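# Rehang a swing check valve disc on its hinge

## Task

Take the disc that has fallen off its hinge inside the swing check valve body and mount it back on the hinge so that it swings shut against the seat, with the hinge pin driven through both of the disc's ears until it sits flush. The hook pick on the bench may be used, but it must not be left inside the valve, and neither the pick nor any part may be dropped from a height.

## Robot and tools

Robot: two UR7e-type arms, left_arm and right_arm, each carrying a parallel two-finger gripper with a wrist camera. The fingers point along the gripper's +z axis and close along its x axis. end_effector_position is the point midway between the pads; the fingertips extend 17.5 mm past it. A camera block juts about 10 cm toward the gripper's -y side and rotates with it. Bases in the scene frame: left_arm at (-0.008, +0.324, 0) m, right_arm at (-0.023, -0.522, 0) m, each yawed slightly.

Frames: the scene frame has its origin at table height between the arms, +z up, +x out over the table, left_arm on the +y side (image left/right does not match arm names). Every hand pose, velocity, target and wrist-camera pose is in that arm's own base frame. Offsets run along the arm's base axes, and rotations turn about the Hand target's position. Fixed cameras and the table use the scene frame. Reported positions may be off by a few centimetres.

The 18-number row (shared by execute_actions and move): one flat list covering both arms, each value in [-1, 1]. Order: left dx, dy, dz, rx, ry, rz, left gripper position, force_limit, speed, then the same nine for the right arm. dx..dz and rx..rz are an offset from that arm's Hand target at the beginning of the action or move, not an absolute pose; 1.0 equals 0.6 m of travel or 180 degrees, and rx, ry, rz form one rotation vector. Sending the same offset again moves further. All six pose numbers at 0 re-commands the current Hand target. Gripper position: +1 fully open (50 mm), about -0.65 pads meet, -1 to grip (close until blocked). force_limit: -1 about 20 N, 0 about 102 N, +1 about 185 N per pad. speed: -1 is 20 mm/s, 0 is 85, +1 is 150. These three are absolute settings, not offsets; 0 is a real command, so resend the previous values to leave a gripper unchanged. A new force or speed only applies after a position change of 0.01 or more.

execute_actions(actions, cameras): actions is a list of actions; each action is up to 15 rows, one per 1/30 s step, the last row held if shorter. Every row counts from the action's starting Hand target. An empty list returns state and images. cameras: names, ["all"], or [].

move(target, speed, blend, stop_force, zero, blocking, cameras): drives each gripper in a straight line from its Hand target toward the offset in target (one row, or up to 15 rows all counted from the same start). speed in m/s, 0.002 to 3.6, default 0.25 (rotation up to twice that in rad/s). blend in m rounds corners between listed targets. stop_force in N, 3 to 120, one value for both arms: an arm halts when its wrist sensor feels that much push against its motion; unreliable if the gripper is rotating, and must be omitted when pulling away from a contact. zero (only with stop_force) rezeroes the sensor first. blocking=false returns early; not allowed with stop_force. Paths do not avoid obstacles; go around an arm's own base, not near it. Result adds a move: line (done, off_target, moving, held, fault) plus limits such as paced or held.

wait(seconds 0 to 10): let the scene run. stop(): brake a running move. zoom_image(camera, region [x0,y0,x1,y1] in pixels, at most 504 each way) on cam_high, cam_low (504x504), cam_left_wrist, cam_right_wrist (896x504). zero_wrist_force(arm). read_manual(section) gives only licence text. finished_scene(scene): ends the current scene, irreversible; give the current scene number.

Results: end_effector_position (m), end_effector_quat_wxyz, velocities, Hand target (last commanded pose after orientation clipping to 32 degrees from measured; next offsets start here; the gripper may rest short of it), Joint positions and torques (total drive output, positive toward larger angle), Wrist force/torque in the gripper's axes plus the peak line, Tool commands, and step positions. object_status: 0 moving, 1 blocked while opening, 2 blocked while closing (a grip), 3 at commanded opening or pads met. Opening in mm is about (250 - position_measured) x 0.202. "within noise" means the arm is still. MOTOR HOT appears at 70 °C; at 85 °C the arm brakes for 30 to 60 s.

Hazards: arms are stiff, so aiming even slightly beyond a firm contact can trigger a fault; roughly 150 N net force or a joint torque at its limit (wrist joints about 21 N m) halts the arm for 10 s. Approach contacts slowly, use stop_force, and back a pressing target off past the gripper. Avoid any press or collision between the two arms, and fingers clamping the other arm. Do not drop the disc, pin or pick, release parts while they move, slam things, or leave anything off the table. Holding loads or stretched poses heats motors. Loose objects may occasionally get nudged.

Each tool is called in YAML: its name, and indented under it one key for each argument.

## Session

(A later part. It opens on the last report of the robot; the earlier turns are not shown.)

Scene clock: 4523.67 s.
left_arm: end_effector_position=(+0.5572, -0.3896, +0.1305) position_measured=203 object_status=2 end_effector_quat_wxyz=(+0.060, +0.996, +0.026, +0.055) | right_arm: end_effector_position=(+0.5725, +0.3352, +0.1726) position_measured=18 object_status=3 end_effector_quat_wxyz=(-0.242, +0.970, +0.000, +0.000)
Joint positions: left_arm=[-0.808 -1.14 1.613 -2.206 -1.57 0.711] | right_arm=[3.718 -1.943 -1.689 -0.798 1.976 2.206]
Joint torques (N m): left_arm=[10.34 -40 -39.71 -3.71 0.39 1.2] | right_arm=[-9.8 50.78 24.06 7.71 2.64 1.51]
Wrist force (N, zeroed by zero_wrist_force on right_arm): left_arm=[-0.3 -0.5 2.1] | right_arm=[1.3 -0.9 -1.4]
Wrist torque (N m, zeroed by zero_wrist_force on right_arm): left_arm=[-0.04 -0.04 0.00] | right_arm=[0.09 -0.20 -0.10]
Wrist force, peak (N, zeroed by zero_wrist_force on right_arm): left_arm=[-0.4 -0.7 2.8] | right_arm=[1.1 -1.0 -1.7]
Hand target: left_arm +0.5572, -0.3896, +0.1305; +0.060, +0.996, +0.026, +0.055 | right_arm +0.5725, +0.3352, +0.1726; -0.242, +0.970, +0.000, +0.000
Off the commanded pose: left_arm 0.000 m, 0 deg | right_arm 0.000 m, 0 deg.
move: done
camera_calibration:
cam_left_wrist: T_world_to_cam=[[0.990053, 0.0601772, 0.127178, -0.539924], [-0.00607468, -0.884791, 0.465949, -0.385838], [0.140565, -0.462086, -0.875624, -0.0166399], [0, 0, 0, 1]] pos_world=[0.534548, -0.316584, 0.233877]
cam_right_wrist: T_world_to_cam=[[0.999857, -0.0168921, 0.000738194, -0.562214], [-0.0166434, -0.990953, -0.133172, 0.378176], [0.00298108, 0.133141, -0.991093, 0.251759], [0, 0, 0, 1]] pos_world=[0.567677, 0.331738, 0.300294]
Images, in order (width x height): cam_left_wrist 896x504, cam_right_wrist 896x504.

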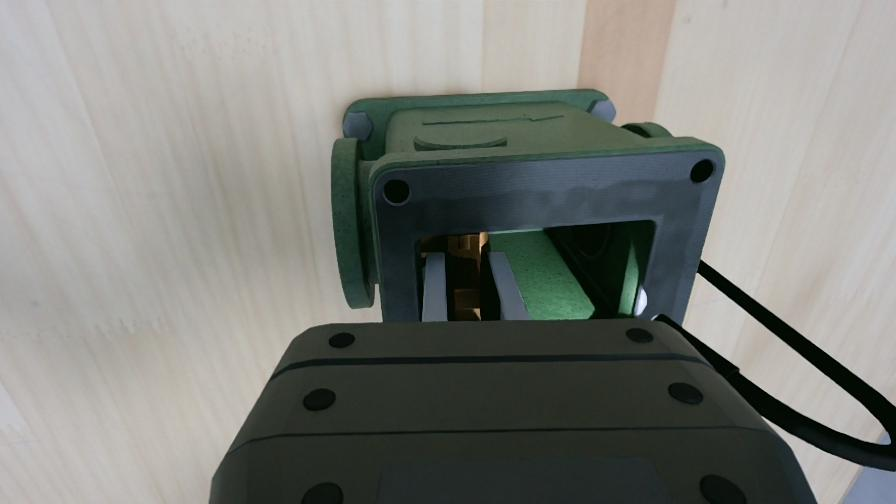

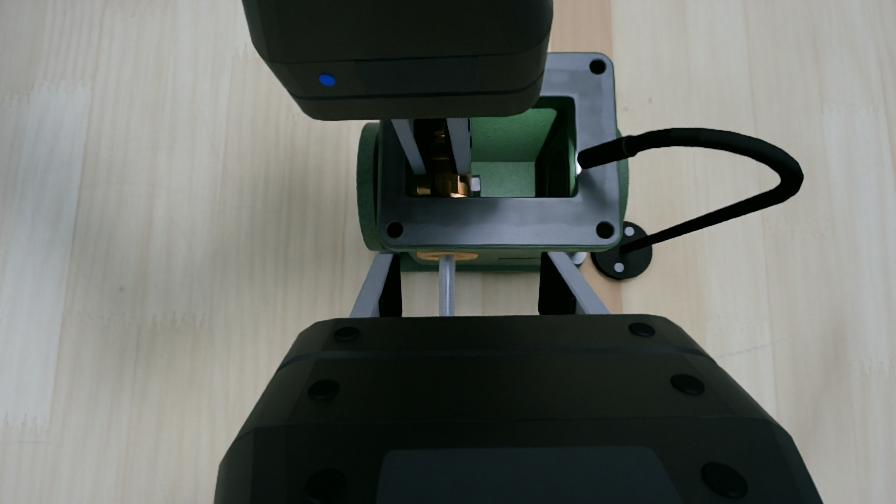

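move:
  target: [0, 0.001667, 0, 0,0,0, -1, -0.7, -0.95, 0,0,0,0,0,0, 0.9, -0.55, -0.9]
  speed: 0.01
  stop_force: 4
  cameras: ["cam_right_wrist", "cam_left_wrist"]

zoom_image:
  camera: "cam_right_wrist"
  region: [412, 160, 492, 205]

zoom_image:
  camera: "cam_right_wrist"
  region: [412, 118, 482, 168]

zoom_image:
  camera: "cam_left_wrist"
  region: [440, 225, 500, 325]

Scene clock: 4584.10 s.
left_arm: end_effector_position=(+0.5572, -0.3886, +0.1305) position_measured=203 object_status=2 end_effector_quat_wxyz=(+0.060, +0.996, +0.026, +0.055) | right_arm: end_effector_position=(+0.5725, +0.3352, +0.1726) position_measured=18 object_status=3 end_effector_quat_wxyz=(-0.242, +0.970, +0.000, +0.000)
Joint positions: left_arm=[-0.807 -1.142 1.615 -2.206 -1.57 0.712] | right_arm=[3.718 -1.943 -1.689 -0.798 1.976 2.206]
Joint torques (N m): left_arm=[7.17 -51.14 -27.55 -7.07 -0.82 0.57] | right_arm=[-8.94 50.76 25.34 7.85 2.51 1.58]
Wrist force (N, zeroed by zero_wrist_force on right_arm): left_arm=[-0.5 -0.6 2.2] | right_arm=[1.1 -0.8 -1.2]
Wrist torque (N m, zeroed by zero_wrist_force on right_arm): left_arm=[-0.07 -0.01 -0.01] | right_arm=[0.09 -0.18 -0.10]
Wrist force, peak (N, zeroed by zero_wrist_force on right_arm): left_arm=[-0.5 -0.8 2.8] | right_arm=[1.5 -0.9 -1.6]
Hand target: left_arm +0.5572, -0.3886, +0.1305; +0.060, +0.996, +0.026, +0.055 | right_arm +0.5725, +0.3352, +0.1726; -0.242, +0.970, +0.000, +0.000
Off the commanded pose: left_arm 0.000 m, 0 deg | right_arm 0.000 m, 0 deg.
move: done
camera_calibration:
cam_left_wrist: T_world_to_cam=[[0.990054, 0.0602503, 0.127133, -0.539951], [-0.00597056, -0.884848, 0.465841, -0.385001], [0.14056, -0.461967, -0.875688, -0.0161223], [0, 0, 0, 1]] pos_world=[0.534548, -0.315583, 0.233876]
cam_right_wrist: T_world_to_cam=[[0.999857, -0.0168921, 0.000738194, -0.562214], [-0.0166434, -0.990953, -0.133172, 0.378176], [0.00298108, 0.133141, -0.991093, 0.251759], [0, 0, 0, 1]] pos_world=[0.567677, 0.331738, 0.300294]
Images, in order (width x height): cam_left_wrist 896x504, cam_right_wrist 896x504.

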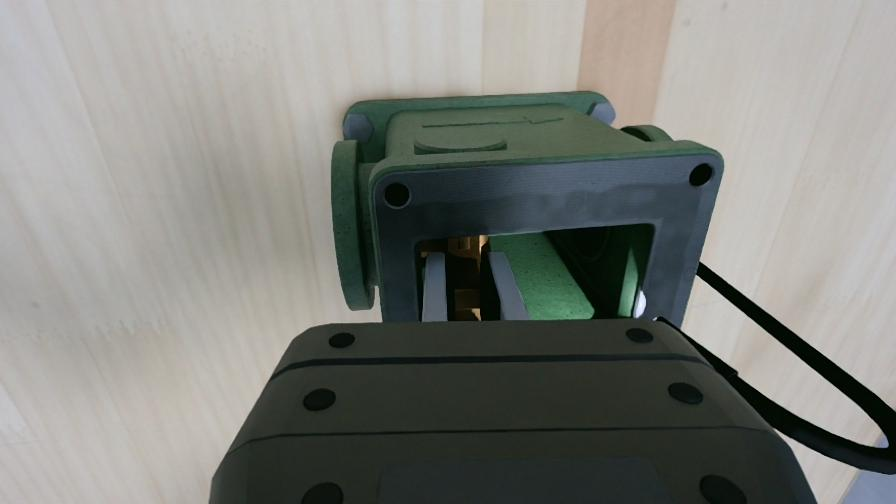

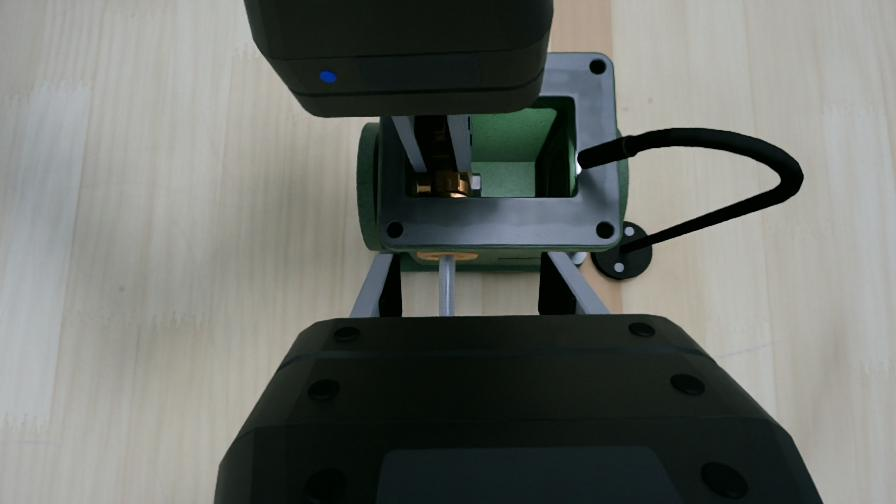

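Scaled by 6.300 from the camera's 896x504 image, which has a finer 1280x720 frame.

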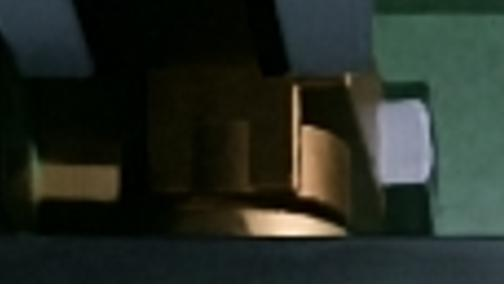

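Scaled by 7.200 from the camera's 896x504 image, which has a finer 1280x720 frame.

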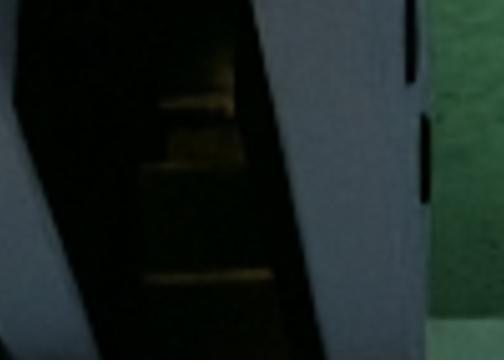

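Scaled by 5.040 from the camera's 896x504 image, which has a finer 1280x720 frame.

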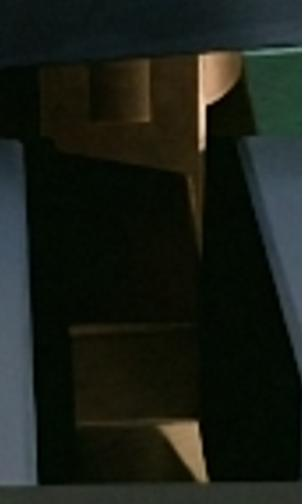

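move:
  target: [0,0,0, 0,0,0, -1, -0.7, -0.95, -0.00883, -0.122, -0.03767, 0.17766, -0.00171, -0.00595, -1, -0.9, -0.5]
  speed: 0.12
  cameras: ["cam_right_wrist", "cam_high", "cam_low"]

Scene clock: 4702.03 s.
left_arm: end_effector_position=(+0.5572, -0.3886, +0.1305) position_measured=203 object_status=2 end_effector_quat_wxyz=(+0.060, +0.996, +0.026, +0.055) | right_arm: end_effector_position=(+0.5672, +0.2619, +0.1499) position_measured=251 object_status=3 end_effector_quat_wxyz=(-0.500, +0.866, -0.008, +0.005)
Joint positions: left_arm=[-0.807 -1.142 1.615 -2.206 -1.57 0.712] | right_arm=[3.447 -2.086 -1.93 -0.192 2.534 2.163]
Joint torques (N m): left_arm=[-9.54 -42.73 -36.1 -3.86 0.58 -1.65] | right_arm=[11.15 58.08 33.14 0.5 1.83 -1.47]
Wrist force (N, zeroed by zero_wrist_force on right_arm): left_arm=[-0.2 -0.7 2.3] | right_arm=[0.7 -0.4 -0.9]
Wrist torque (N m, zeroed by zero_wrist_force on right_arm): left_arm=[-0.08 -0.04 0.01] | right_arm=[0.11 -0.13 -0.03]
Wrist force, peak (N, zeroed by zero_wrist_force on right_arm): left_arm=[-0.8 -0.7 2.8] | right_arm=[1.5 -2.1 -1.4]
Hand target: left_arm +0.5572, -0.3886, +0.1305; +0.060, +0.996, +0.026, +0.055 | right_arm +0.5672, +0.2620, +0.1500; -0.500, +0.866, -0.008, +0.005
Off the commanded pose: left_arm 0.000 m, 0 deg | right_arm 0.000 m, 0 deg.
move: done
camera_calibration:
cam_right_wrist: T_world_to_cam=[[0.999379, -0.0341269, -0.0087293, -0.551876], [-0.0318511, -0.769613, -0.637716, 0.328738], [0.0150451, 0.637599, -0.770222, 0.0669143], [0, 0, 0, 1]] pos_world=[0.560997, 0.191503, 0.256363]
Images, in order (width x height): cam_high 504x504, cam_low 504x504, cam_right_wrist 896x504.

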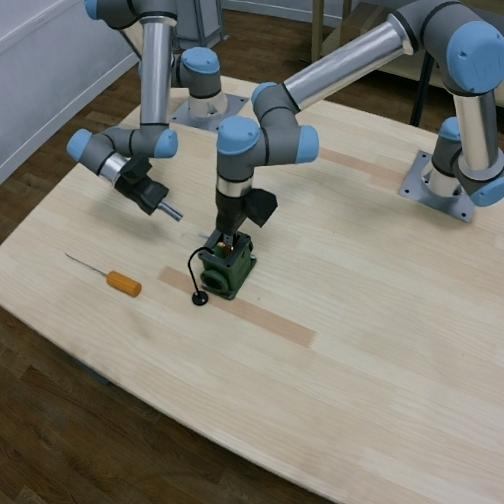

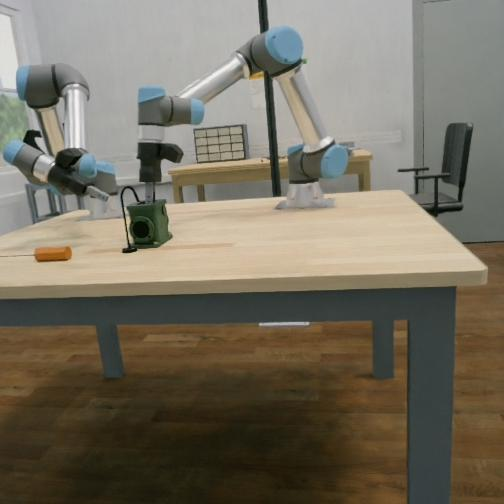

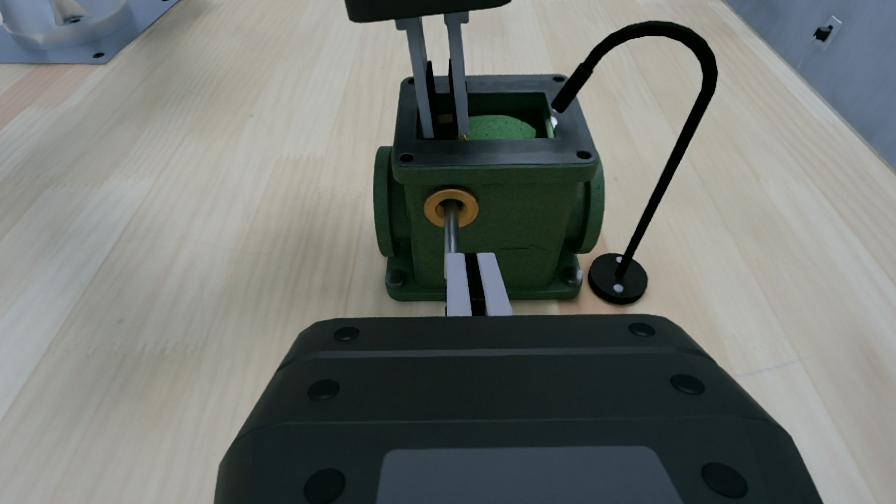

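move:
  target: [0,0,0, 0,0,0, -1, -0.7, -0.95, -0.00783, 0.0217, -0.0917, 0, 0, 0, -1, -0.9, -0.5]
  speed: 0.08
  cameras: ["cam_right_wrist", "cam_low"]

zoom_image:
  camera: "cam_right_wrist"
  region: [380, 150, 560, 290]

Scene clock: 4756.33 s.
left_arm: end_effector_position=(+0.5572, -0.3886, +0.1305) position_measured=203 object_status=2 end_effector_quat_wxyz=(+0.060, +0.996, +0.026, +0.055) | right_arm: end_effector_position=(+0.5624, +0.2751, +0.0949) position_measured=251 object_status=3 end_effector_quat_wxyz=(-0.500, +0.866, -0.008, +0.005)
Joint positions: left_arm=[-0.807 -1.142 1.615 -2.206 -1.57 0.712] | right_arm=[3.473 -2.201 -1.952 -0.025 2.521 2.201]
Joint torques (N m): left_arm=[-9.53 -42.96 -37.19 -1.64 1.19 -1.61] | right_arm=[-11.05 59.92 21.16 0.13 2.66 -1.57]
Wrist force (N, zeroed by zero_wrist_force on right_arm): left_arm=[-0.5 -0.9 1.9] | right_arm=[0.5 -0.7 -0.7]
Wrist torque (N m, zeroed by zero_wrist_force on right_arm): left_arm=[-0.11 0.00 0.00] | right_arm=[0.09 -0.10 -0.03]
Wrist force, peak (N, zeroed by zero_wrist_force on right_arm): left_arm=[-0.5 -0.8 2.7] | right_arm=[1.0 -1.8 -1.9]
Hand target: left_arm +0.5572, -0.3886, +0.1305; +0.060, +0.996, +0.026, +0.055 | right_arm +0.5625, +0.2750, +0.0950; -0.500, +0.866, -0.008, +0.005
Off the commanded pose: left_arm 0.000 m, 0 deg | right_arm 0.000 m, 0 deg.
move: done
camera_calibration:
cam_right_wrist: T_world_to_cam=[[0.99939, -0.0338328, -0.00861189, -0.547298], [-0.0315497, -0.769624, -0.637717, 0.303509], [0.0149478, 0.6376, -0.770223, 0.0162602], [0, 0, 0, 1]] pos_world=[0.556297, 0.204704, 0.201363]
Images, in order (width x height): cam_low 504x504, cam_right_wrist 896x504.

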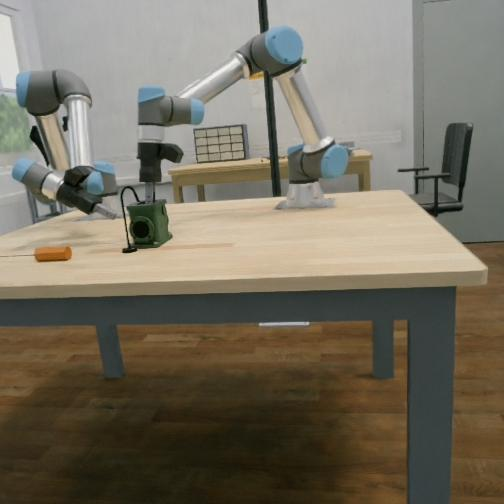

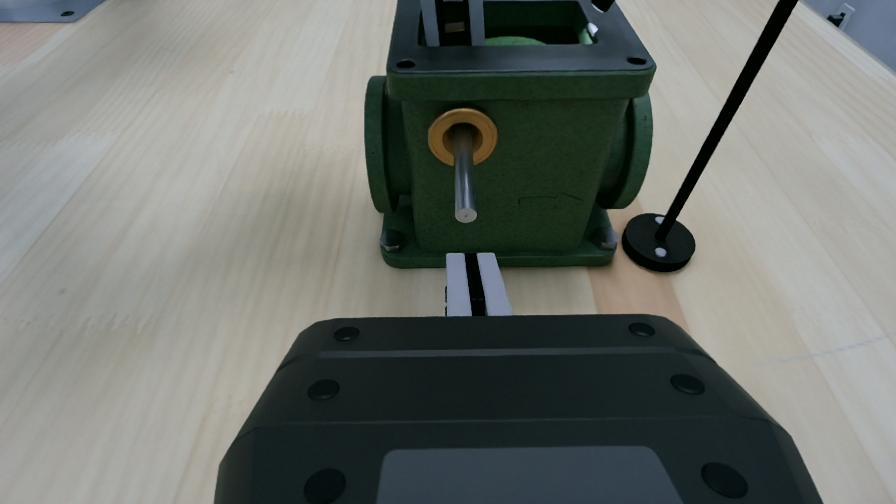

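Scaled by 2.800 from the camera's 896x504 image, which has a finer 1280x720 frame.

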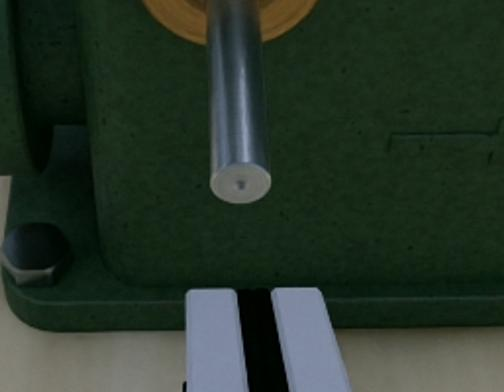

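move:
  target: [0,0,0, 0,0,0, -1, -0.7, -0.95, -0.0007, 0.0167, 0, 0, 0, 0, -1, -0.9, -0.5]
  speed: 0.04
  cameras: ["cam_right_wrist"]

zoom_image:
  camera: "cam_right_wrist"
  region: [400, 180, 540, 280]

Scene clock: 4780.67 s.
left_arm: end_effector_position=(+0.5572, -0.3886, +0.1305) position_measured=203 object_status=2 end_effector_quat_wxyz=(+0.060, +0.996, +0.026, +0.055) | right_arm: end_effector_position=(+0.5621, +0.2852, +0.0950) position_measured=251 object_status=3 end_effector_quat_wxyz=(-0.500, +0.866, -0.008, +0.005)
Joint positions: left_arm=[-0.807 -1.142 1.615 -2.206 -1.57 0.712] | right_arm=[3.49 -2.207 -1.947 -0.003 2.512 2.227]
Joint torques (N m): left_arm=[-9.01 -43.53 -36.45 -1.52 1.19 -1.58] | right_arm=[-8.95 52.13 24.45 3.19 2.39 -1.78]
Wrist force (N, zeroed by zero_wrist_force on right_arm): left_arm=[-0.2 -0.8 2.5] | right_arm=[0.6 -0.8 -0.9]
Wrist torque (N m, zeroed by zero_wrist_force on right_arm): left_arm=[-0.09 -0.05 0.01] | right_arm=[0.06 -0.11 -0.03]
Wrist force, peak (N, zeroed by zero_wrist_force on right_arm): left_arm=[-0.8 -0.7 2.8] | right_arm=[0.7 -0.9 -1.1]
Hand target: left_arm +0.5572, -0.3886, +0.1305; +0.060, +0.996, +0.026, +0.055 | right_arm +0.5621, +0.2851, +0.0950; -0.500, +0.866, -0.008, +0.005
Off the commanded pose: left_arm 0.000 m, 0 deg | right_arm 0.000 m, 0 deg.
move: done
camera_calibration:
cam_right_wrist: T_world_to_cam=[[0.999392, -0.0338725, -0.00825871, -0.546625], [-0.0313528, -0.769535, -0.637835, 0.311152], [0.0152497, 0.637706, -0.770129, 0.00975838], [0, 0, 0, 1]] pos_world=[0.555899, 0.214704, 0.201465]
Images, in order (width x height): cam_right_wrist 896x504.

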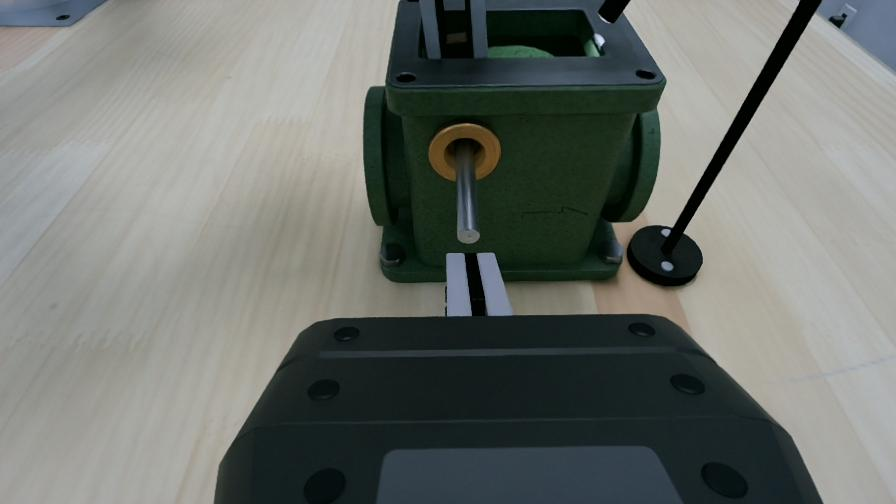

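Scaled by 3.600 from the camera's 896x504 image, which has a finer 1280x720 frame.

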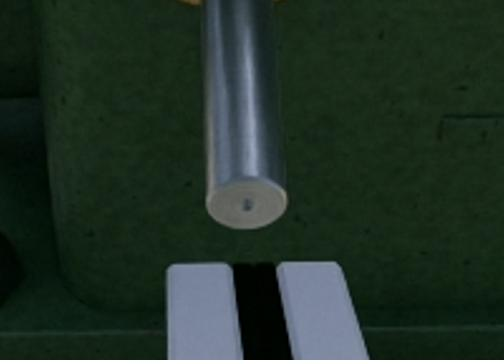

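move:
  target: [0,0,0, 0,0,0, -1, -0.7, -0.95, 0, 0.01167, -0.00333, 0, 0, 0, -1, -0.9, -0.5]
  speed: 0.03
  cameras: ["cam_right_wrist"]

zoom_image:
  camera: "cam_right_wrist"
  region: [400, 180, 540, 280]

Scene clock: 4791.17 s.
left_arm: end_effector_position=(+0.5572, -0.3886, +0.1305) position_measured=203 object_status=2 end_effector_quat_wxyz=(+0.060, +0.996, +0.026, +0.055) | right_arm: end_effector_position=(+0.5621, +0.2922, +0.0930) position_measured=251 object_status=3 end_effector_quat_wxyz=(-0.500, +0.866, -0.008, +0.005)
Joint positions: left_arm=[-0.807 -1.142 1.615 -2.206 -1.57 0.712] | right_arm=[3.502 -2.216 -1.942 0.016 2.505 2.244]
Joint torques (N m): left_arm=[-8.8 -44.18 -36.36 -1.68 1.32 -1.49] | right_arm=[-7.14 53.92 25.15 3.91 1.58 -1.5]
Wrist force (N, zeroed by zero_wrist_force on right_arm): left_arm=[-0.4 -1.0 2.1] | right_arm=[0.4 -0.8 -0.8]
Wrist torque (N m, zeroed by zero_wrist_force on right_arm): left_arm=[-0.13 -0.02 0.00] | right_arm=[0.10 -0.08 -0.03]
Wrist force, peak (N, zeroed by zero_wrist_force on right_arm): left_arm=[-0.5 -1.3 2.4] | right_arm=[0.8 -0.7 -1.6]
Hand target: left_arm +0.5572, -0.3886, +0.1305; +0.060, +0.996, +0.026, +0.055 | right_arm +0.5621, +0.2921, +0.0930; -0.500, +0.866, -0.008, +0.005
Off the commanded pose: left_arm 0.000 m, 0 deg | right_arm 0.000 m, 0 deg.
move: done
camera_calibration:
cam_right_wrist: T_world_to_cam=[[0.999394, -0.0338081, -0.0083351, -0.546404], [-0.031352, -0.769537, -0.637832, 0.315199], [0.0151497, 0.637707, -0.77013, 0.00373249], [0, 0, 0, 1]] pos_world=[0.555899, 0.221704, 0.199364]
Images, in order (width x height): cam_right_wrist 896x504.

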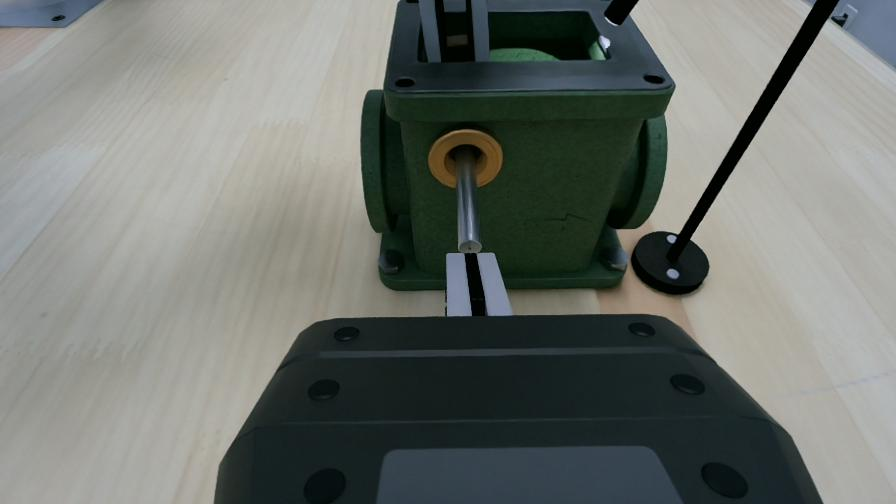

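Scaled by 3.600 from the camera's 896x504 image, which has a finer 1280x720 frame.

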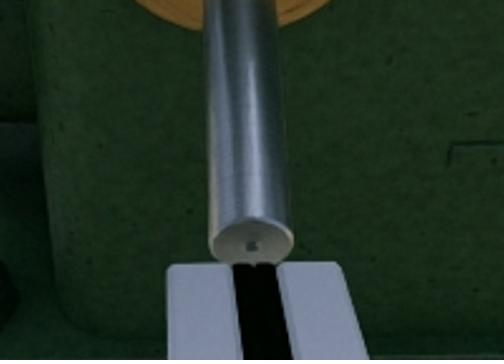

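move:
  target: [0,0,0, 0,0,0, -1, -0.7, -0.95, 0, 0.00167, -0.002, 0, 0, 0, -1, -0.9, -0.5]
  speed: 0.02

move:
  target: [0,0,0, 0,0,0, -1, -0.7, -0.95, 0.00016, 0.01333, 0, 0, 0, 0, -1, -0.9, -0.5]
  speed: 0.01
  stop_force: 8
  cameras: ["cam_right_wrist", "cam_left_wrist"]

zoom_image:
  camera: "cam_right_wrist"
  region: [400, 180, 540, 280]

Scene clock: 4801.77 s.
left_arm: end_effector_position=(+0.5572, -0.3886, +0.1305) position_measured=203 object_status=2 end_effector_quat_wxyz=(+0.060, +0.996, +0.026, +0.055) | right_arm: end_effector_position=(+0.5621, +0.2931, +0.0918) position_measured=251 object_status=3 end_effector_quat_wxyz=(-0.500, +0.866, -0.008, +0.005)
Joint positions: left_arm=[-0.807 -1.142 1.615 -2.206 -1.57 0.712] | right_arm=[3.504 -2.219 -1.942 0.02 2.505 2.246]
Joint torques (N m): left_arm=[-9.15 -43.45 -36.81 -1.53 1.26 -1.53] | right_arm=[9.95 48.27 31.37 6.69 0.34 1.62]
Wrist force (N, zeroed by zero_wrist_force on right_arm): left_arm=[-0.5 -0.6 2.4] | right_arm=[0.6 -0.9 -0.9]
Wrist torque (N m, zeroed by zero_wrist_force on right_arm): left_arm=[-0.07 0.00 0.00] | right_arm=[0.07 -0.11 -0.04]
Wrist force, peak (N, zeroed by zero_wrist_force on right_arm): left_arm=[-0.4 -0.8 2.7] | right_arm=[0.6 -1.1 -1.0]
Hand target: left_arm +0.5572, -0.3886, +0.1305; +0.060, +0.996, +0.026, +0.055 | right_arm +0.5621, +0.2931, +0.0918; -0.500, +0.866, -0.008, +0.005
Off the commanded pose: left_arm 0.000 m, 0 deg | right_arm 0.000 m, 0 deg.
move: done

Scene clock: 4803.57 s.
left_arm: end_effector_position=(+0.5572, -0.3886, +0.1305) position_measured=203 object_status=2 end_effector_quat_wxyz=(+0.060, +0.996, +0.026, +0.055) | right_arm: end_effector_position=(+0.5622, +0.3004, +0.0918) position_measured=251 object_status=3 end_effector_quat_wxyz=(-0.500, +0.866, -0.008, +0.005)
Joint positions: left_arm=[-0.807 -1.142 1.615 -2.206 -1.57 0.712] | right_arm=[3.516 -2.224 -1.936 0.033 2.498 2.264]
Joint torques (N m): left_arm=[-8.94 -42.63 -37.39 -6.68 1.2 -1.49] | right_arm=[-9.36 60.79 5.59 0.23 3.78 -1.87]
Wrist force (N, zeroed by zero_wrist_force on right_arm): left_arm=[-2.3 -4.2 0.4] | right_arm=[0.0 0.8 -3.2]
Wrist torque (N m, zeroed by zero_wrist_force on right_arm): left_arm=[-0.02 -0.14 0.04] | right_arm=[0.11 -0.10 -0.04]
Wrist force, peak (N, zeroed by zero_wrist_force on right_arm): left_arm=[-3.5 -8.3 -6.3] | right_arm=[-0.2 2.3 -11.5]
Hand target: left_arm +0.5572, -0.3886, +0.1305; +0.060, +0.996, +0.026, +0.055 | right_arm +0.5622, +0.3004, +0.0918; -0.500, +0.866, -0.008, +0.005 (not the last commanded pose)
Off the commanded pose: left_arm 0.000 m, 0 deg | right_arm 0.001 m, 0 deg.
move: contact (right_arm)
camera_calibration:
cam_left_wrist: T_world_to_cam=[[0.990068, 0.0602048, 0.127046, -0.539952], [-0.00597034, -0.884848, 0.465842, -0.385001], [0.140462, -0.461973, -0.8757, -0.0160691], [0, 0, 0, 1]] pos_world=[0.534548, -0.315583, 0.233876]
cam_right_wrist: T_world_to_cam=[[0.999389, -0.0339489, -0.00832315, -0.546204], [-0.0314527, -0.769532, -0.637834, 0.320866], [0.0152488, 0.637706, -0.770129, -0.00240014], [0, 0, 0, 1]] pos_world=[0.555999, 0.229904, 0.198264]
Images, in order (width x height): cam_left_wrist 896x504, cam_right_wrist 896x504.

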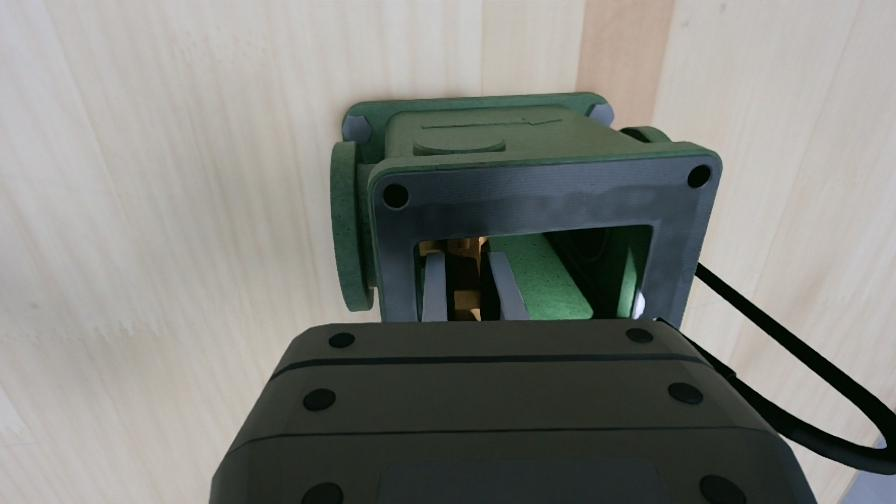

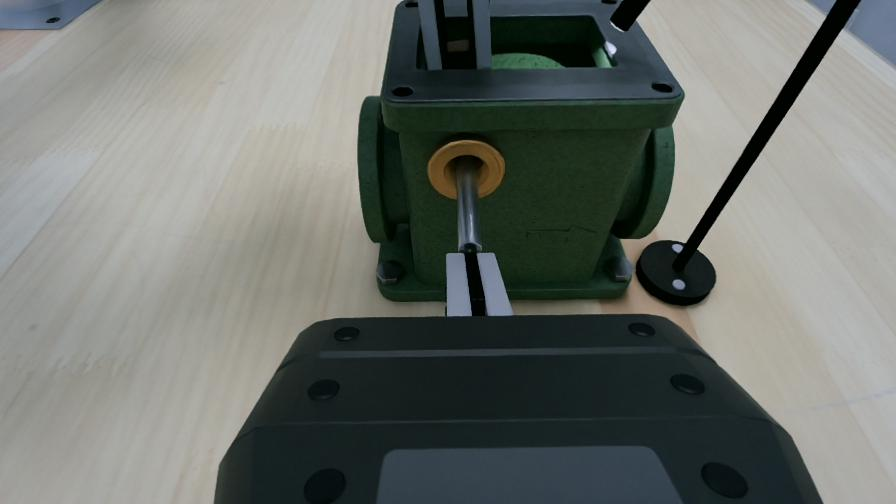

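Scaled by 3.600 from the camera's 896x504 image, which has a finer 1280x720 frame.

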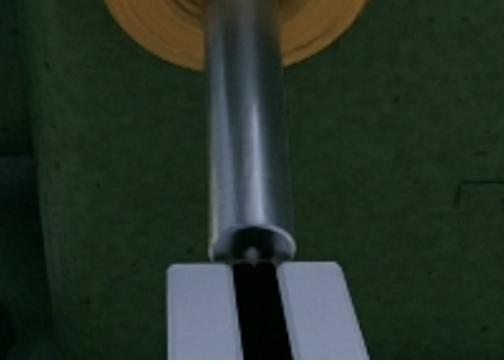

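move:
  target: [0,0,0, 0,0,0, -1, -0.7, -0.95, 0, -0.0025, 0, 0, 0, 0, -1, -0.9, -0.5]
  speed: 0.02

move:
  target: [-0.001, 0, 0.00133, 0,0,0, -1, -0.7, -0.95, 0, 0, 0, 0, 0, 0, -1, -0.9, -0.5]
  speed: 0.02

move:
  target: [0,0,0, 0,0,0, -1, -0.7, -0.95, 0.00016, 0.01, 0, 0, 0, 0, -1, -0.9, -0.5]
  speed: 0.006
  stop_force: 8

Scene clock: 4835.03 s.
left_arm: end_effector_position=(+0.5572, -0.3886, +0.1305) position_measured=203 object_status=2 end_effector_quat_wxyz=(+0.060, +0.996, +0.026, +0.055) | right_arm: end_effector_position=(+0.5622, +0.2989, +0.0918) position_measured=251 object_status=3 end_effector_quat_wxyz=(-0.500, +0.866, -0.008, +0.005)
Joint positions: left_arm=[-0.807 -1.142 1.615 -2.207 -1.57 0.712] | right_arm=[3.513 -2.223 -1.937 0.031 2.499 2.26]
Joint torques (N m): left_arm=[-9.48 -42.17 -36.17 -5.27 1.2 -1.54] | right_arm=[-7.26 61.21 6.35 0.61 3.53 -1.13]
Wrist force (N, zeroed by zero_wrist_force on right_arm): left_arm=[-0.6 -0.8 2.6] | right_arm=[0.5 -0.8 -0.7]
Wrist torque (N m, zeroed by zero_wrist_force on right_arm): left_arm=[-0.08 -0.05 0.00] | right_arm=[0.07 -0.10 -0.04]
Wrist force, peak (N, zeroed by zero_wrist_force on right_arm): left_arm=[-2.8 -4.6 0.4] | right_arm=[0.0 -0.5 -4.3]
Hand target: left_arm +0.5572, -0.3886, +0.1305; +0.060, +0.996, +0.026, +0.055 | right_arm +0.5622, +0.2989, +0.0918; -0.500, +0.866, -0.008, +0.005
Off the commanded pose: left_arm 0.000 m, 0 deg | right_arm 0.000 m, 0 deg.
move: done

Scene clock: 4835.73 s.
left_arm: end_effector_position=(+0.5566, -0.3886, +0.1313) position_measured=203 object_status=2 end_effector_quat_wxyz=(+0.060, +0.996, +0.026, +0.055) | right_arm: end_effector_position=(+0.5622, +0.2989, +0.0918) position_measured=251 object_status=3 end_effector_quat_wxyz=(-0.500, +0.866, -0.008, +0.005)
Joint positions: left_arm=[-0.807 -1.144 1.616 -2.205 -1.57 0.711] | right_arm=[3.513 -2.223 -1.937 0.031 2.499 2.26]
Joint torques (N m): left_arm=[-8.3 -51.23 -24.13 -1.53 1.11 -1.58] | right_arm=[1.49 56.35 11.54 3.41 2.09 1.35]
Wrist force (N, zeroed by zero_wrist_force on right_arm): left_arm=[-0.5 -0.6 2.3] | right_arm=[0.5 -0.8 -0.8]
Wrist torque (N m, zeroed by zero_wrist_force on right_arm): left_arm=[-0.06 -0.01 -0.01] | right_arm=[0.08 -0.10 -0.04]
Wrist force, peak (N, zeroed by zero_wrist_force on right_arm): left_arm=[-0.9 -1.0 3.0] | right_arm=[0.8 -0.7 -0.8]
Hand target: left_arm +0.5566, -0.3886, +0.1313; +0.060, +0.996, +0.026, +0.055 | right_arm +0.5622, +0.2989, +0.0918; -0.500, +0.866, -0.008, +0.005
Off the commanded pose: left_arm 0.000 m, 0 deg | right_arm 0.000 m, 0 deg.
move: done

Scene clock: 4837.37 s.
left_arm: end_effector_position=(+0.5566, -0.3886, +0.1312) position_measured=203 object_status=2 end_effector_quat_wxyz=(+0.060, +0.996, +0.026, +0.055) | right_arm: end_effector_position=(+0.5623, +0.3049, +0.0918) position_measured=251 object_status=3 end_effector_quat_wxyz=(-0.500, +0.866, -0.008, +0.005)
Joint positions: left_arm=[-0.807 -1.144 1.616 -2.205 -1.57 0.711] | right_arm=[3.524 -2.227 -1.933 0.041 2.493 2.274]
Joint torques (N m): left_arm=[-2.44 -41.99 -31.87 -4.59 1.04 0.25] | right_arm=[-4.95 50.94 23.04 4.2 2.4 -1.57]
Wrist force (N, zeroed by zero_wrist_force on right_arm): left_arm=[-1.4 -1.3 3.1] | right_arm=[0.6 0.2 -1.4]
Wrist torque (N m, zeroed by zero_wrist_force on right_arm): left_arm=[-0.04 -0.07 0.01] | right_arm=[0.11 -0.12 -0.04]
Wrist force, peak (N, zeroed by zero_wrist_force on right_arm): left_arm=[-1.5 -1.5 3.7] | right_arm=[0.2 -0.4 -4.5]
Hand target: left_arm +0.5566, -0.3886, +0.1313; +0.060, +0.996, +0.026, +0.055 | right_arm +0.5623, +0.3049, +0.0918; -0.500, +0.866, -0.008, +0.005
Off the commanded pose: left_arm 0.000 m, 0 deg | right_arm 0.000 m, 0 deg.
move: done

move:
  target: [0,0,0, 0,0,0, -1, -0.7, -0.95, 0.00024, 0.0133, 0, 0, 0, 0, -1, -0.9, -0.5]
  speed: 0.008
  stop_force: 8
  cameras: ["cam_right_wrist"]

zoom_image:
  camera: "cam_right_wrist"
  region: [400, 180, 540, 280]

Scene clock: 4846.13 s.
left_arm: end_effector_position=(+0.5566, -0.3886, +0.1313) position_measured=203 object_status=2 end_effector_quat_wxyz=(+0.060, +0.996, +0.026, +0.055) | right_arm: end_effector_position=(+0.5624, +0.3129, +0.0918) position_measured=251 object_status=3 end_effector_quat_wxyz=(-0.500, +0.866, -0.008, +0.005)
Joint positions: left_arm=[-0.807 -1.144 1.616 -2.205 -1.57 0.711] | right_arm=[3.537 -2.232 -1.926 0.055 2.486 2.292]
Joint torques (N m): left_arm=[9.23 -42.25 -38.18 -7.4 0.49 1.36] | right_arm=[-7.98 53.89 20.09 3.29 2.52 -1.69]
Wrist force (N, zeroed by zero_wrist_force on right_arm): left_arm=[-1.1 -1.3 1.9] | right_arm=[0.7 -0.6 -1.3]
Wrist torque (N m, zeroed by zero_wrist_force on right_arm): left_arm=[-0.05 -0.08 0.01] | right_arm=[0.07 -0.12 -0.04]
Wrist force, peak (N, zeroed by zero_wrist_force on right_arm): left_arm=[-1.7 -1.3 3.9] | right_arm=[0.7 -0.5 -2.0]
Hand target: left_arm +0.5566, -0.3886, +0.1313; +0.060, +0.996, +0.026, +0.055 | right_arm +0.5624, +0.3129, +0.0918; -0.500, +0.866, -0.008, +0.005
Off the commanded pose: left_arm 0.000 m, 0 deg | right_arm 0.000 m, 0 deg.
move: done
camera_calibration:
cam_right_wrist: T_world_to_cam=[[0.999392, -0.0338725, -0.00825871, -0.546013], [-0.0313528, -0.769535, -0.637835, 0.330437], [0.0152497, 0.637706, -0.770129, -0.0103751], [0, 0, 0, 1]] pos_world=[0.556199, 0.242404, 0.198265]
Images, in order (width x height): cam_right_wrist 896x504.

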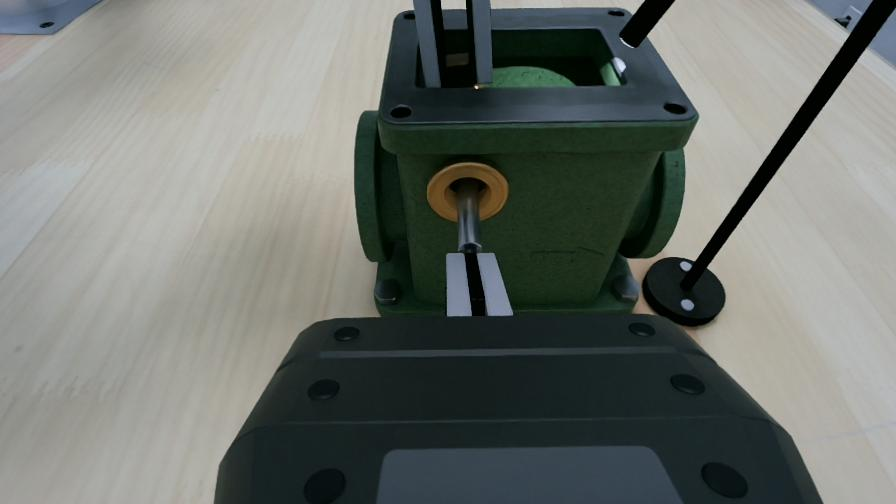

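Scaled by 3.600 from the camera's 896x504 image, which has a finer 1280x720 frame.

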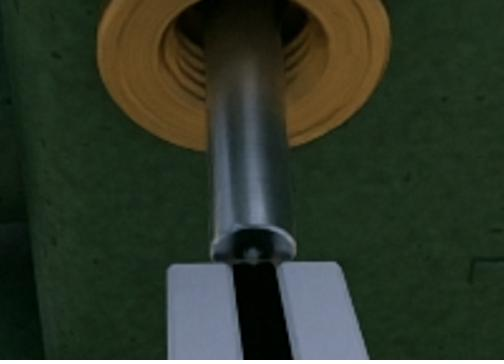

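move:
  target: [0,0,0, 0,0,0, -1, -0.7, -0.95, 0.00024, 0.0133, 0, 0, 0, 0, -1, -0.9, -0.5]
  speed: 0.008
  stop_force: 8

move:
  target: [0,0,0, 0,0,0, -1, -0.7, -0.95, 0.00016, 0.01, 0, 0, 0, 0, -1, -0.9, -0.5]
  speed: 0.008
  stop_force: 8
  cameras: ["cam_right_wrist", "cam_left_wrist"]

zoom_image:
  camera: "cam_right_wrist"
  region: [400, 180, 540, 280]

Scene clock: 4858.60 s.
left_arm: end_effector_position=(+0.5566, -0.3886, +0.1313) position_measured=203 object_status=2 end_effector_quat_wxyz=(+0.060, +0.996, +0.026, +0.055) | right_arm: end_effector_position=(+0.5626, +0.3209, +0.0918) position_measured=251 object_status=3 end_effector_quat_wxyz=(-0.500, +0.866, -0.008, +0.005)
Joint positions: left_arm=[-0.807 -1.144 1.616 -2.205 -1.57 0.711] | right_arm=[3.55 -2.238 -1.919 0.067 2.478 2.31]
Joint torques (N m): left_arm=[9.98 -42.5 -38.08 -7.43 -0.31 1.2] | right_arm=[-7.45 53.11 20.9 3.43 2.47 -1.8]
Wrist force (N, zeroed by zero_wrist_force on right_arm): left_arm=[-1.6 -1.5 3.0] | right_arm=[0.4 -0.2 -1.5]
Wrist torque (N m, zeroed by zero_wrist_force on right_arm): left_arm=[-0.05 -0.04 0.01] | right_arm=[0.08 -0.09 -0.03]
Wrist force, peak (N, zeroed by zero_wrist_force on right_arm): left_arm=[-1.3 -1.7 3.8] | right_arm=[0.7 -0.7 -2.1]
Hand target: left_arm +0.5566, -0.3886, +0.1313; +0.060, +0.996, +0.026, +0.055 | right_arm +0.5626, +0.3208, +0.0918; -0.500, +0.866, -0.008, +0.005
Off the commanded pose: left_arm 0.000 m, 0 deg | right_arm 0.000 m, 0 deg.
move: done

Scene clock: 4859.97 s.
left_arm: end_effector_position=(+0.5566, -0.3886, +0.1313) position_measured=203 object_status=2 end_effector_quat_wxyz=(+0.060, +0.996, +0.026, +0.055) | right_arm: end_effector_position=(+0.5627, +0.3269, +0.0918) position_measured=251 object_status=3 end_effector_quat_wxyz=(-0.500, +0.866, -0.008, +0.005)
Joint positions: left_arm=[-0.807 -1.144 1.616 -2.205 -1.57 0.711] | right_arm=[3.56 -2.242 -1.914 0.076 2.472 2.323]
Joint torques (N m): left_arm=[10.7 -42.6 -38.74 -7.47 -0.82 1.29] | right_arm=[-7.33 53.94 20.27 3.59 2.42 -1.83]
Wrist force (N, zeroed by zero_wrist_force on right_arm): left_arm=[-1.7 -1.5 3.1] | right_arm=[0.5 0.0 -1.5]
Wrist torque (N m, zeroed by zero_wrist_force on right_arm): left_arm=[-0.03 -0.07 0.03] | right_arm=[0.10 -0.11 -0.02]
Wrist force, peak (N, zeroed by zero_wrist_force on right_arm): left_arm=[-1.8 -1.8 3.9] | right_arm=[0.7 -0.5 -2.1]
Hand target: left_arm +0.5566, -0.3886, +0.1313; +0.060, +0.996, +0.026, +0.055 | right_arm +0.5627, +0.3268, +0.0918; -0.500, +0.866, -0.008, +0.005
Off the commanded pose: left_arm 0.000 m, 0 deg | right_arm 0.000 m, 0 deg.
move: done
camera_calibration:
cam_left_wrist: T_world_to_cam=[[0.990052, 0.0602562, 0.127143, -0.539459], [-0.00597694, -0.884827, 0.465882, -0.385376], [0.140572, -0.462007, -0.875665, -0.0153619], [0, 0, 0, 1]] pos_world=[0.533948, -0.315583, 0.234677]
cam_right_wrist: T_world_to_cam=[[0.999392, -0.0338725, -0.00825871, -0.545838], [-0.0313528, -0.769535, -0.637835, 0.34122], [0.0152497, 0.637706, -0.770129, -0.0193075], [0, 0, 0, 1]] pos_world=[0.556499, 0.256404, 0.198265]
Images, in order (width x height): cam_left_wrist 896x504, cam_right_wrist 896x504.

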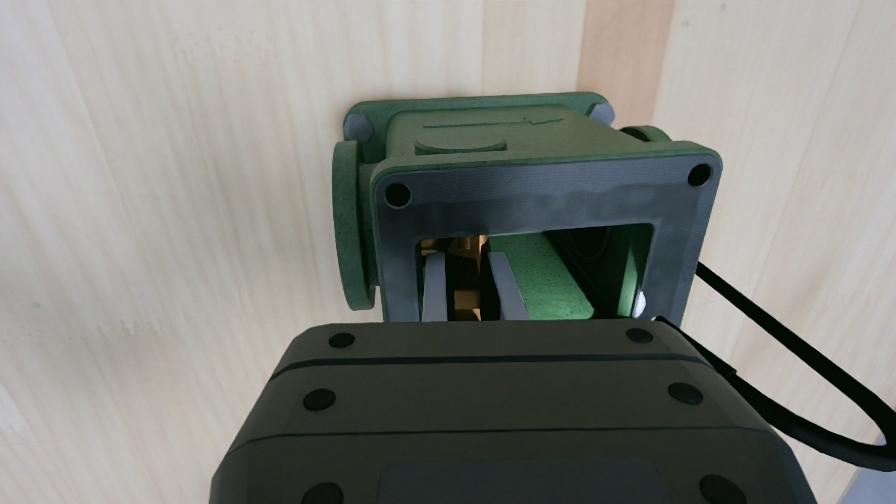

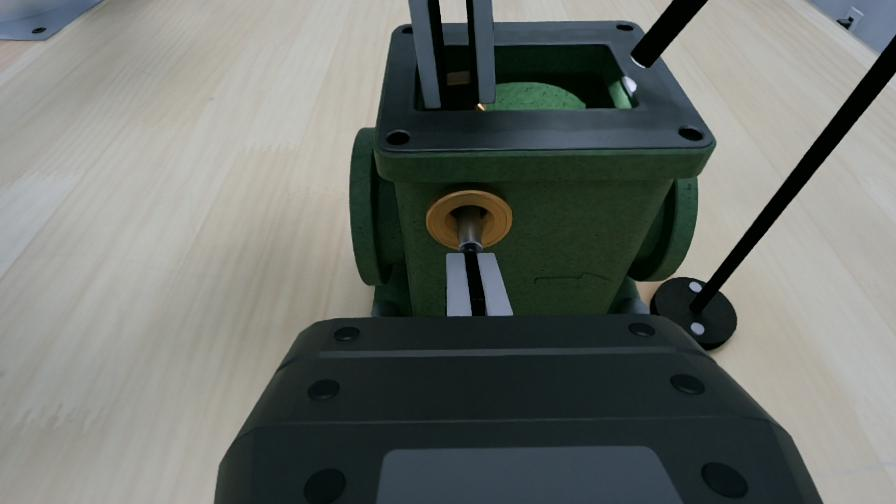

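Scaled by 3.600 from the camera's 896x504 image, which has a finer 1280x720 frame.

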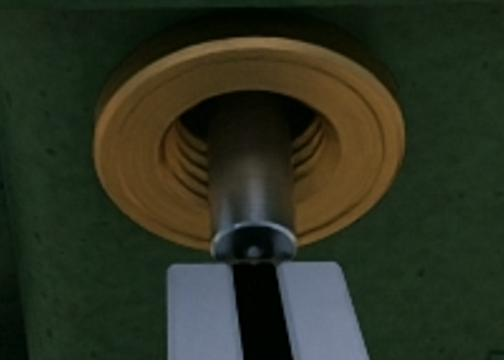

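move:
  target: [0,0,0, 0,0,0, -1, -0.7, -0.95, 0.00024, 0.0133, 0, 0, 0, 0, -1, -0.9, -0.5]
  speed: 0.008
  stop_force: 8
  cameras: ["cam_right_wrist", "cam_left_wrist"]

zoom_image:
  camera: "cam_right_wrist"
  region: [400, 180, 540, 280]

Scene clock: 4874.80 s.
left_arm: end_effector_position=(+0.5566, -0.3886, +0.1312) position_measured=203 object_status=2 end_effector_quat_wxyz=(+0.060, +0.996, +0.026, +0.055) | right_arm: end_effector_position=(+0.5627, +0.3295, +0.0918) position_measured=251 object_status=3 end_effector_quat_wxyz=(-0.500, +0.866, -0.008, +0.005)
Joint positions: left_arm=[-0.807 -1.143 1.616 -2.205 -1.57 0.711] | right_arm=[3.565 -2.244 -1.911 0.08 2.47 2.329]
Joint torques (N m): left_arm=[3.34 -54.33 -37.38 -7.49 -0.93 1.06] | right_arm=[-10.03 60.01 4.98 0.25 3.7 -1.74]
Wrist force (N, zeroed by zero_wrist_force on right_arm): left_arm=[-1.1 -1.5 3.5] | right_arm=[0.8 -0.4 -1.9]
Wrist torque (N m, zeroed by zero_wrist_force on right_arm): left_arm=[-0.07 -0.09 0.00] | right_arm=[0.10 -0.11 -0.03]
Wrist force, peak (N, zeroed by zero_wrist_force on right_arm): left_arm=[-2.3 -5.9 8.9] | right_arm=[-1.2 2.8 -14.5]
Hand target: left_arm +0.5566, -0.3886, +0.1313; +0.060, +0.996, +0.026, +0.055 | right_arm +0.5627, +0.3295, +0.0918; -0.500, +0.866, -0.008, +0.005 (not the last commanded pose)
Off the commanded pose: left_arm 0.000 m, 0 deg | right_arm 0.005 m, 0 deg.
move: contact (right_arm)
camera_calibration:
cam_left_wrist: T_world_to_cam=[[0.990054, 0.0602503, 0.127133, -0.539459], [-0.00597056, -0.884848, 0.465841, -0.385377], [0.14056, -0.461967, -0.875688, -0.0153374], [0, 0, 0, 1]] pos_world=[0.533948, -0.315583, 0.234676]
cam_right_wrist: T_world_to_cam=[[0.999389, -0.0339491, -0.0083191, -0.545716], [-0.0314515, -0.76958, -0.637775, 0.343275], [0.0152497, 0.637647, -0.770178, -0.0209404], [0, 0, 0, 1]] pos_world=[0.556499, 0.259004, 0.198264]
Images, in order (width x height): cam_left_wrist 896x504, cam_right_wrist 896x504.

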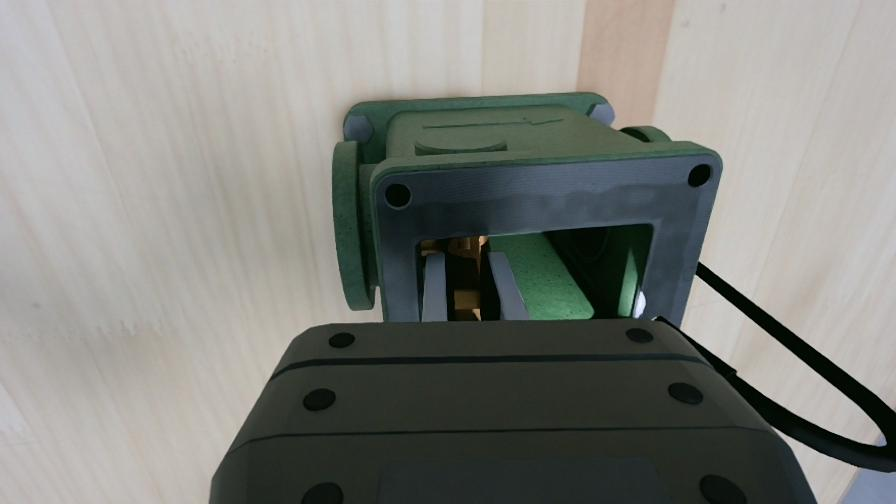

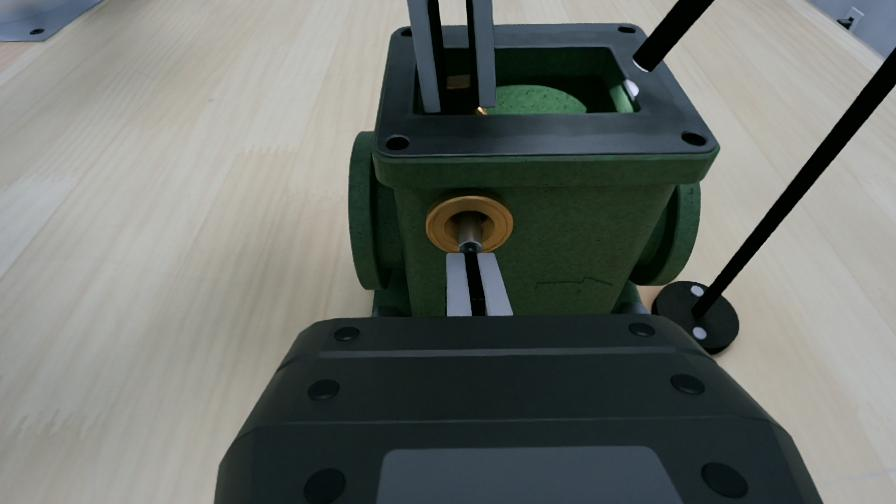

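Scaled by 3.600 from the camera's 896x504 image, which has a finer 1280x720 frame.

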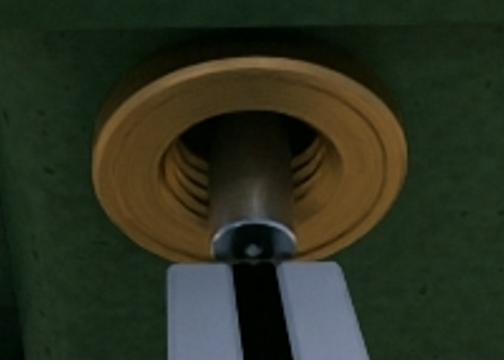

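move:
  target: [-0.0004, 0, -0.0007, 0,0,0, -1, -0.7, -0.95, 0, 0, 0, 0, 0, 0, -1, -0.9, -0.5]
  speed: 0.01

move:
  target: [0,0,0, 0,0,0, -1, -0.7, -0.95, 0.00016, 0.01, 0, 0, 0, 0, -1, -0.9, -0.5]
  speed: 0.006
  stop_force: 8

Scene clock: 4892.13 s.
left_arm: end_effector_position=(+0.5564, -0.3886, +0.1309) position_measured=203 object_status=2 end_effector_quat_wxyz=(+0.060, +0.996, +0.026, +0.055) | right_arm: end_effector_position=(+0.5627, +0.3295, +0.0918) position_measured=251 object_status=3 end_effector_quat_wxyz=(-0.500, +0.866, -0.008, +0.005)
Joint positions: left_arm=[-0.808 -1.144 1.617 -2.206 -1.57 0.711] | right_arm=[3.565 -2.244 -1.911 0.08 2.47 2.329]
Joint torques (N m): left_arm=[-9.29 -50.48 -24.55 -6.87 0.86 -1.38] | right_arm=[-8.27 61.12 5.89 0.71 3.13 -1.6]
Wrist force (N, zeroed by zero_wrist_force on right_arm): left_arm=[-0.5 -1.0 2.4] | right_arm=[0.4 -0.8 -0.7]
Wrist torque (N m, zeroed by zero_wrist_force on right_arm): left_arm=[-0.14 -0.01 0.00] | right_arm=[0.06 -0.08 -0.03]
Wrist force, peak (N, zeroed by zero_wrist_force on right_arm): left_arm=[-1.4 -3.1 5.1] | right_arm=[0.5 -0.2 -3.7]
Hand target: left_arm +0.5564, -0.3886, +0.1308; +0.060, +0.996, +0.026, +0.055 | right_arm +0.5627, +0.3295, +0.0918; -0.500, +0.866, -0.008, +0.005
Off the commanded pose: left_arm 0.000 m, 0 deg | right_arm 0.000 m, 0 deg.
move: done

Scene clock: 4893.80 s.
left_arm: end_effector_position=(+0.5564, -0.3886, +0.1308) position_measured=203 object_status=2 end_effector_quat_wxyz=(+0.060, +0.996, +0.026, +0.055) | right_arm: end_effector_position=(+0.5628, +0.3326, +0.0918) position_measured=251 object_status=3 end_effector_quat_wxyz=(-0.500, +0.866, -0.008, +0.005)
Joint positions: left_arm=[-0.808 -1.143 1.617 -2.206 -1.57 0.711] | right_arm=[3.57 -2.246 -1.909 0.084 2.467 2.335]
Joint torques (N m): left_arm=[-6.01 -42.99 -43.16 -3.44 1.23 -1.08] | right_arm=[-10.09 60.49 5.46 0.19 3.53 -1.75]
Wrist force (N, zeroed by zero_wrist_force on right_arm): left_arm=[-3.3 -4.1 5.5] | right_arm=[1.1 0.4 -2.2]
Wrist torque (N m, zeroed by zero_wrist_force on right_arm): left_arm=[-0.07 -0.09 0.01] | right_arm=[0.07 -0.13 -0.02]
Wrist force, peak (N, zeroed by zero_wrist_force on right_arm): left_arm=[-3.7 -7.4 6.1] | right_arm=[-0.8 2.0 -8.2]
Hand target: left_arm +0.5564, -0.3886, +0.1308; +0.060, +0.996, +0.026, +0.055 | right_arm +0.5628, +0.3326, +0.0918; -0.500, +0.866, -0.008, +0.005 (not the last commanded pose)
Off the commanded pose: left_arm 0.000 m, 0 deg | right_arm 0.003 m, 0 deg.
move: contact (right_arm)


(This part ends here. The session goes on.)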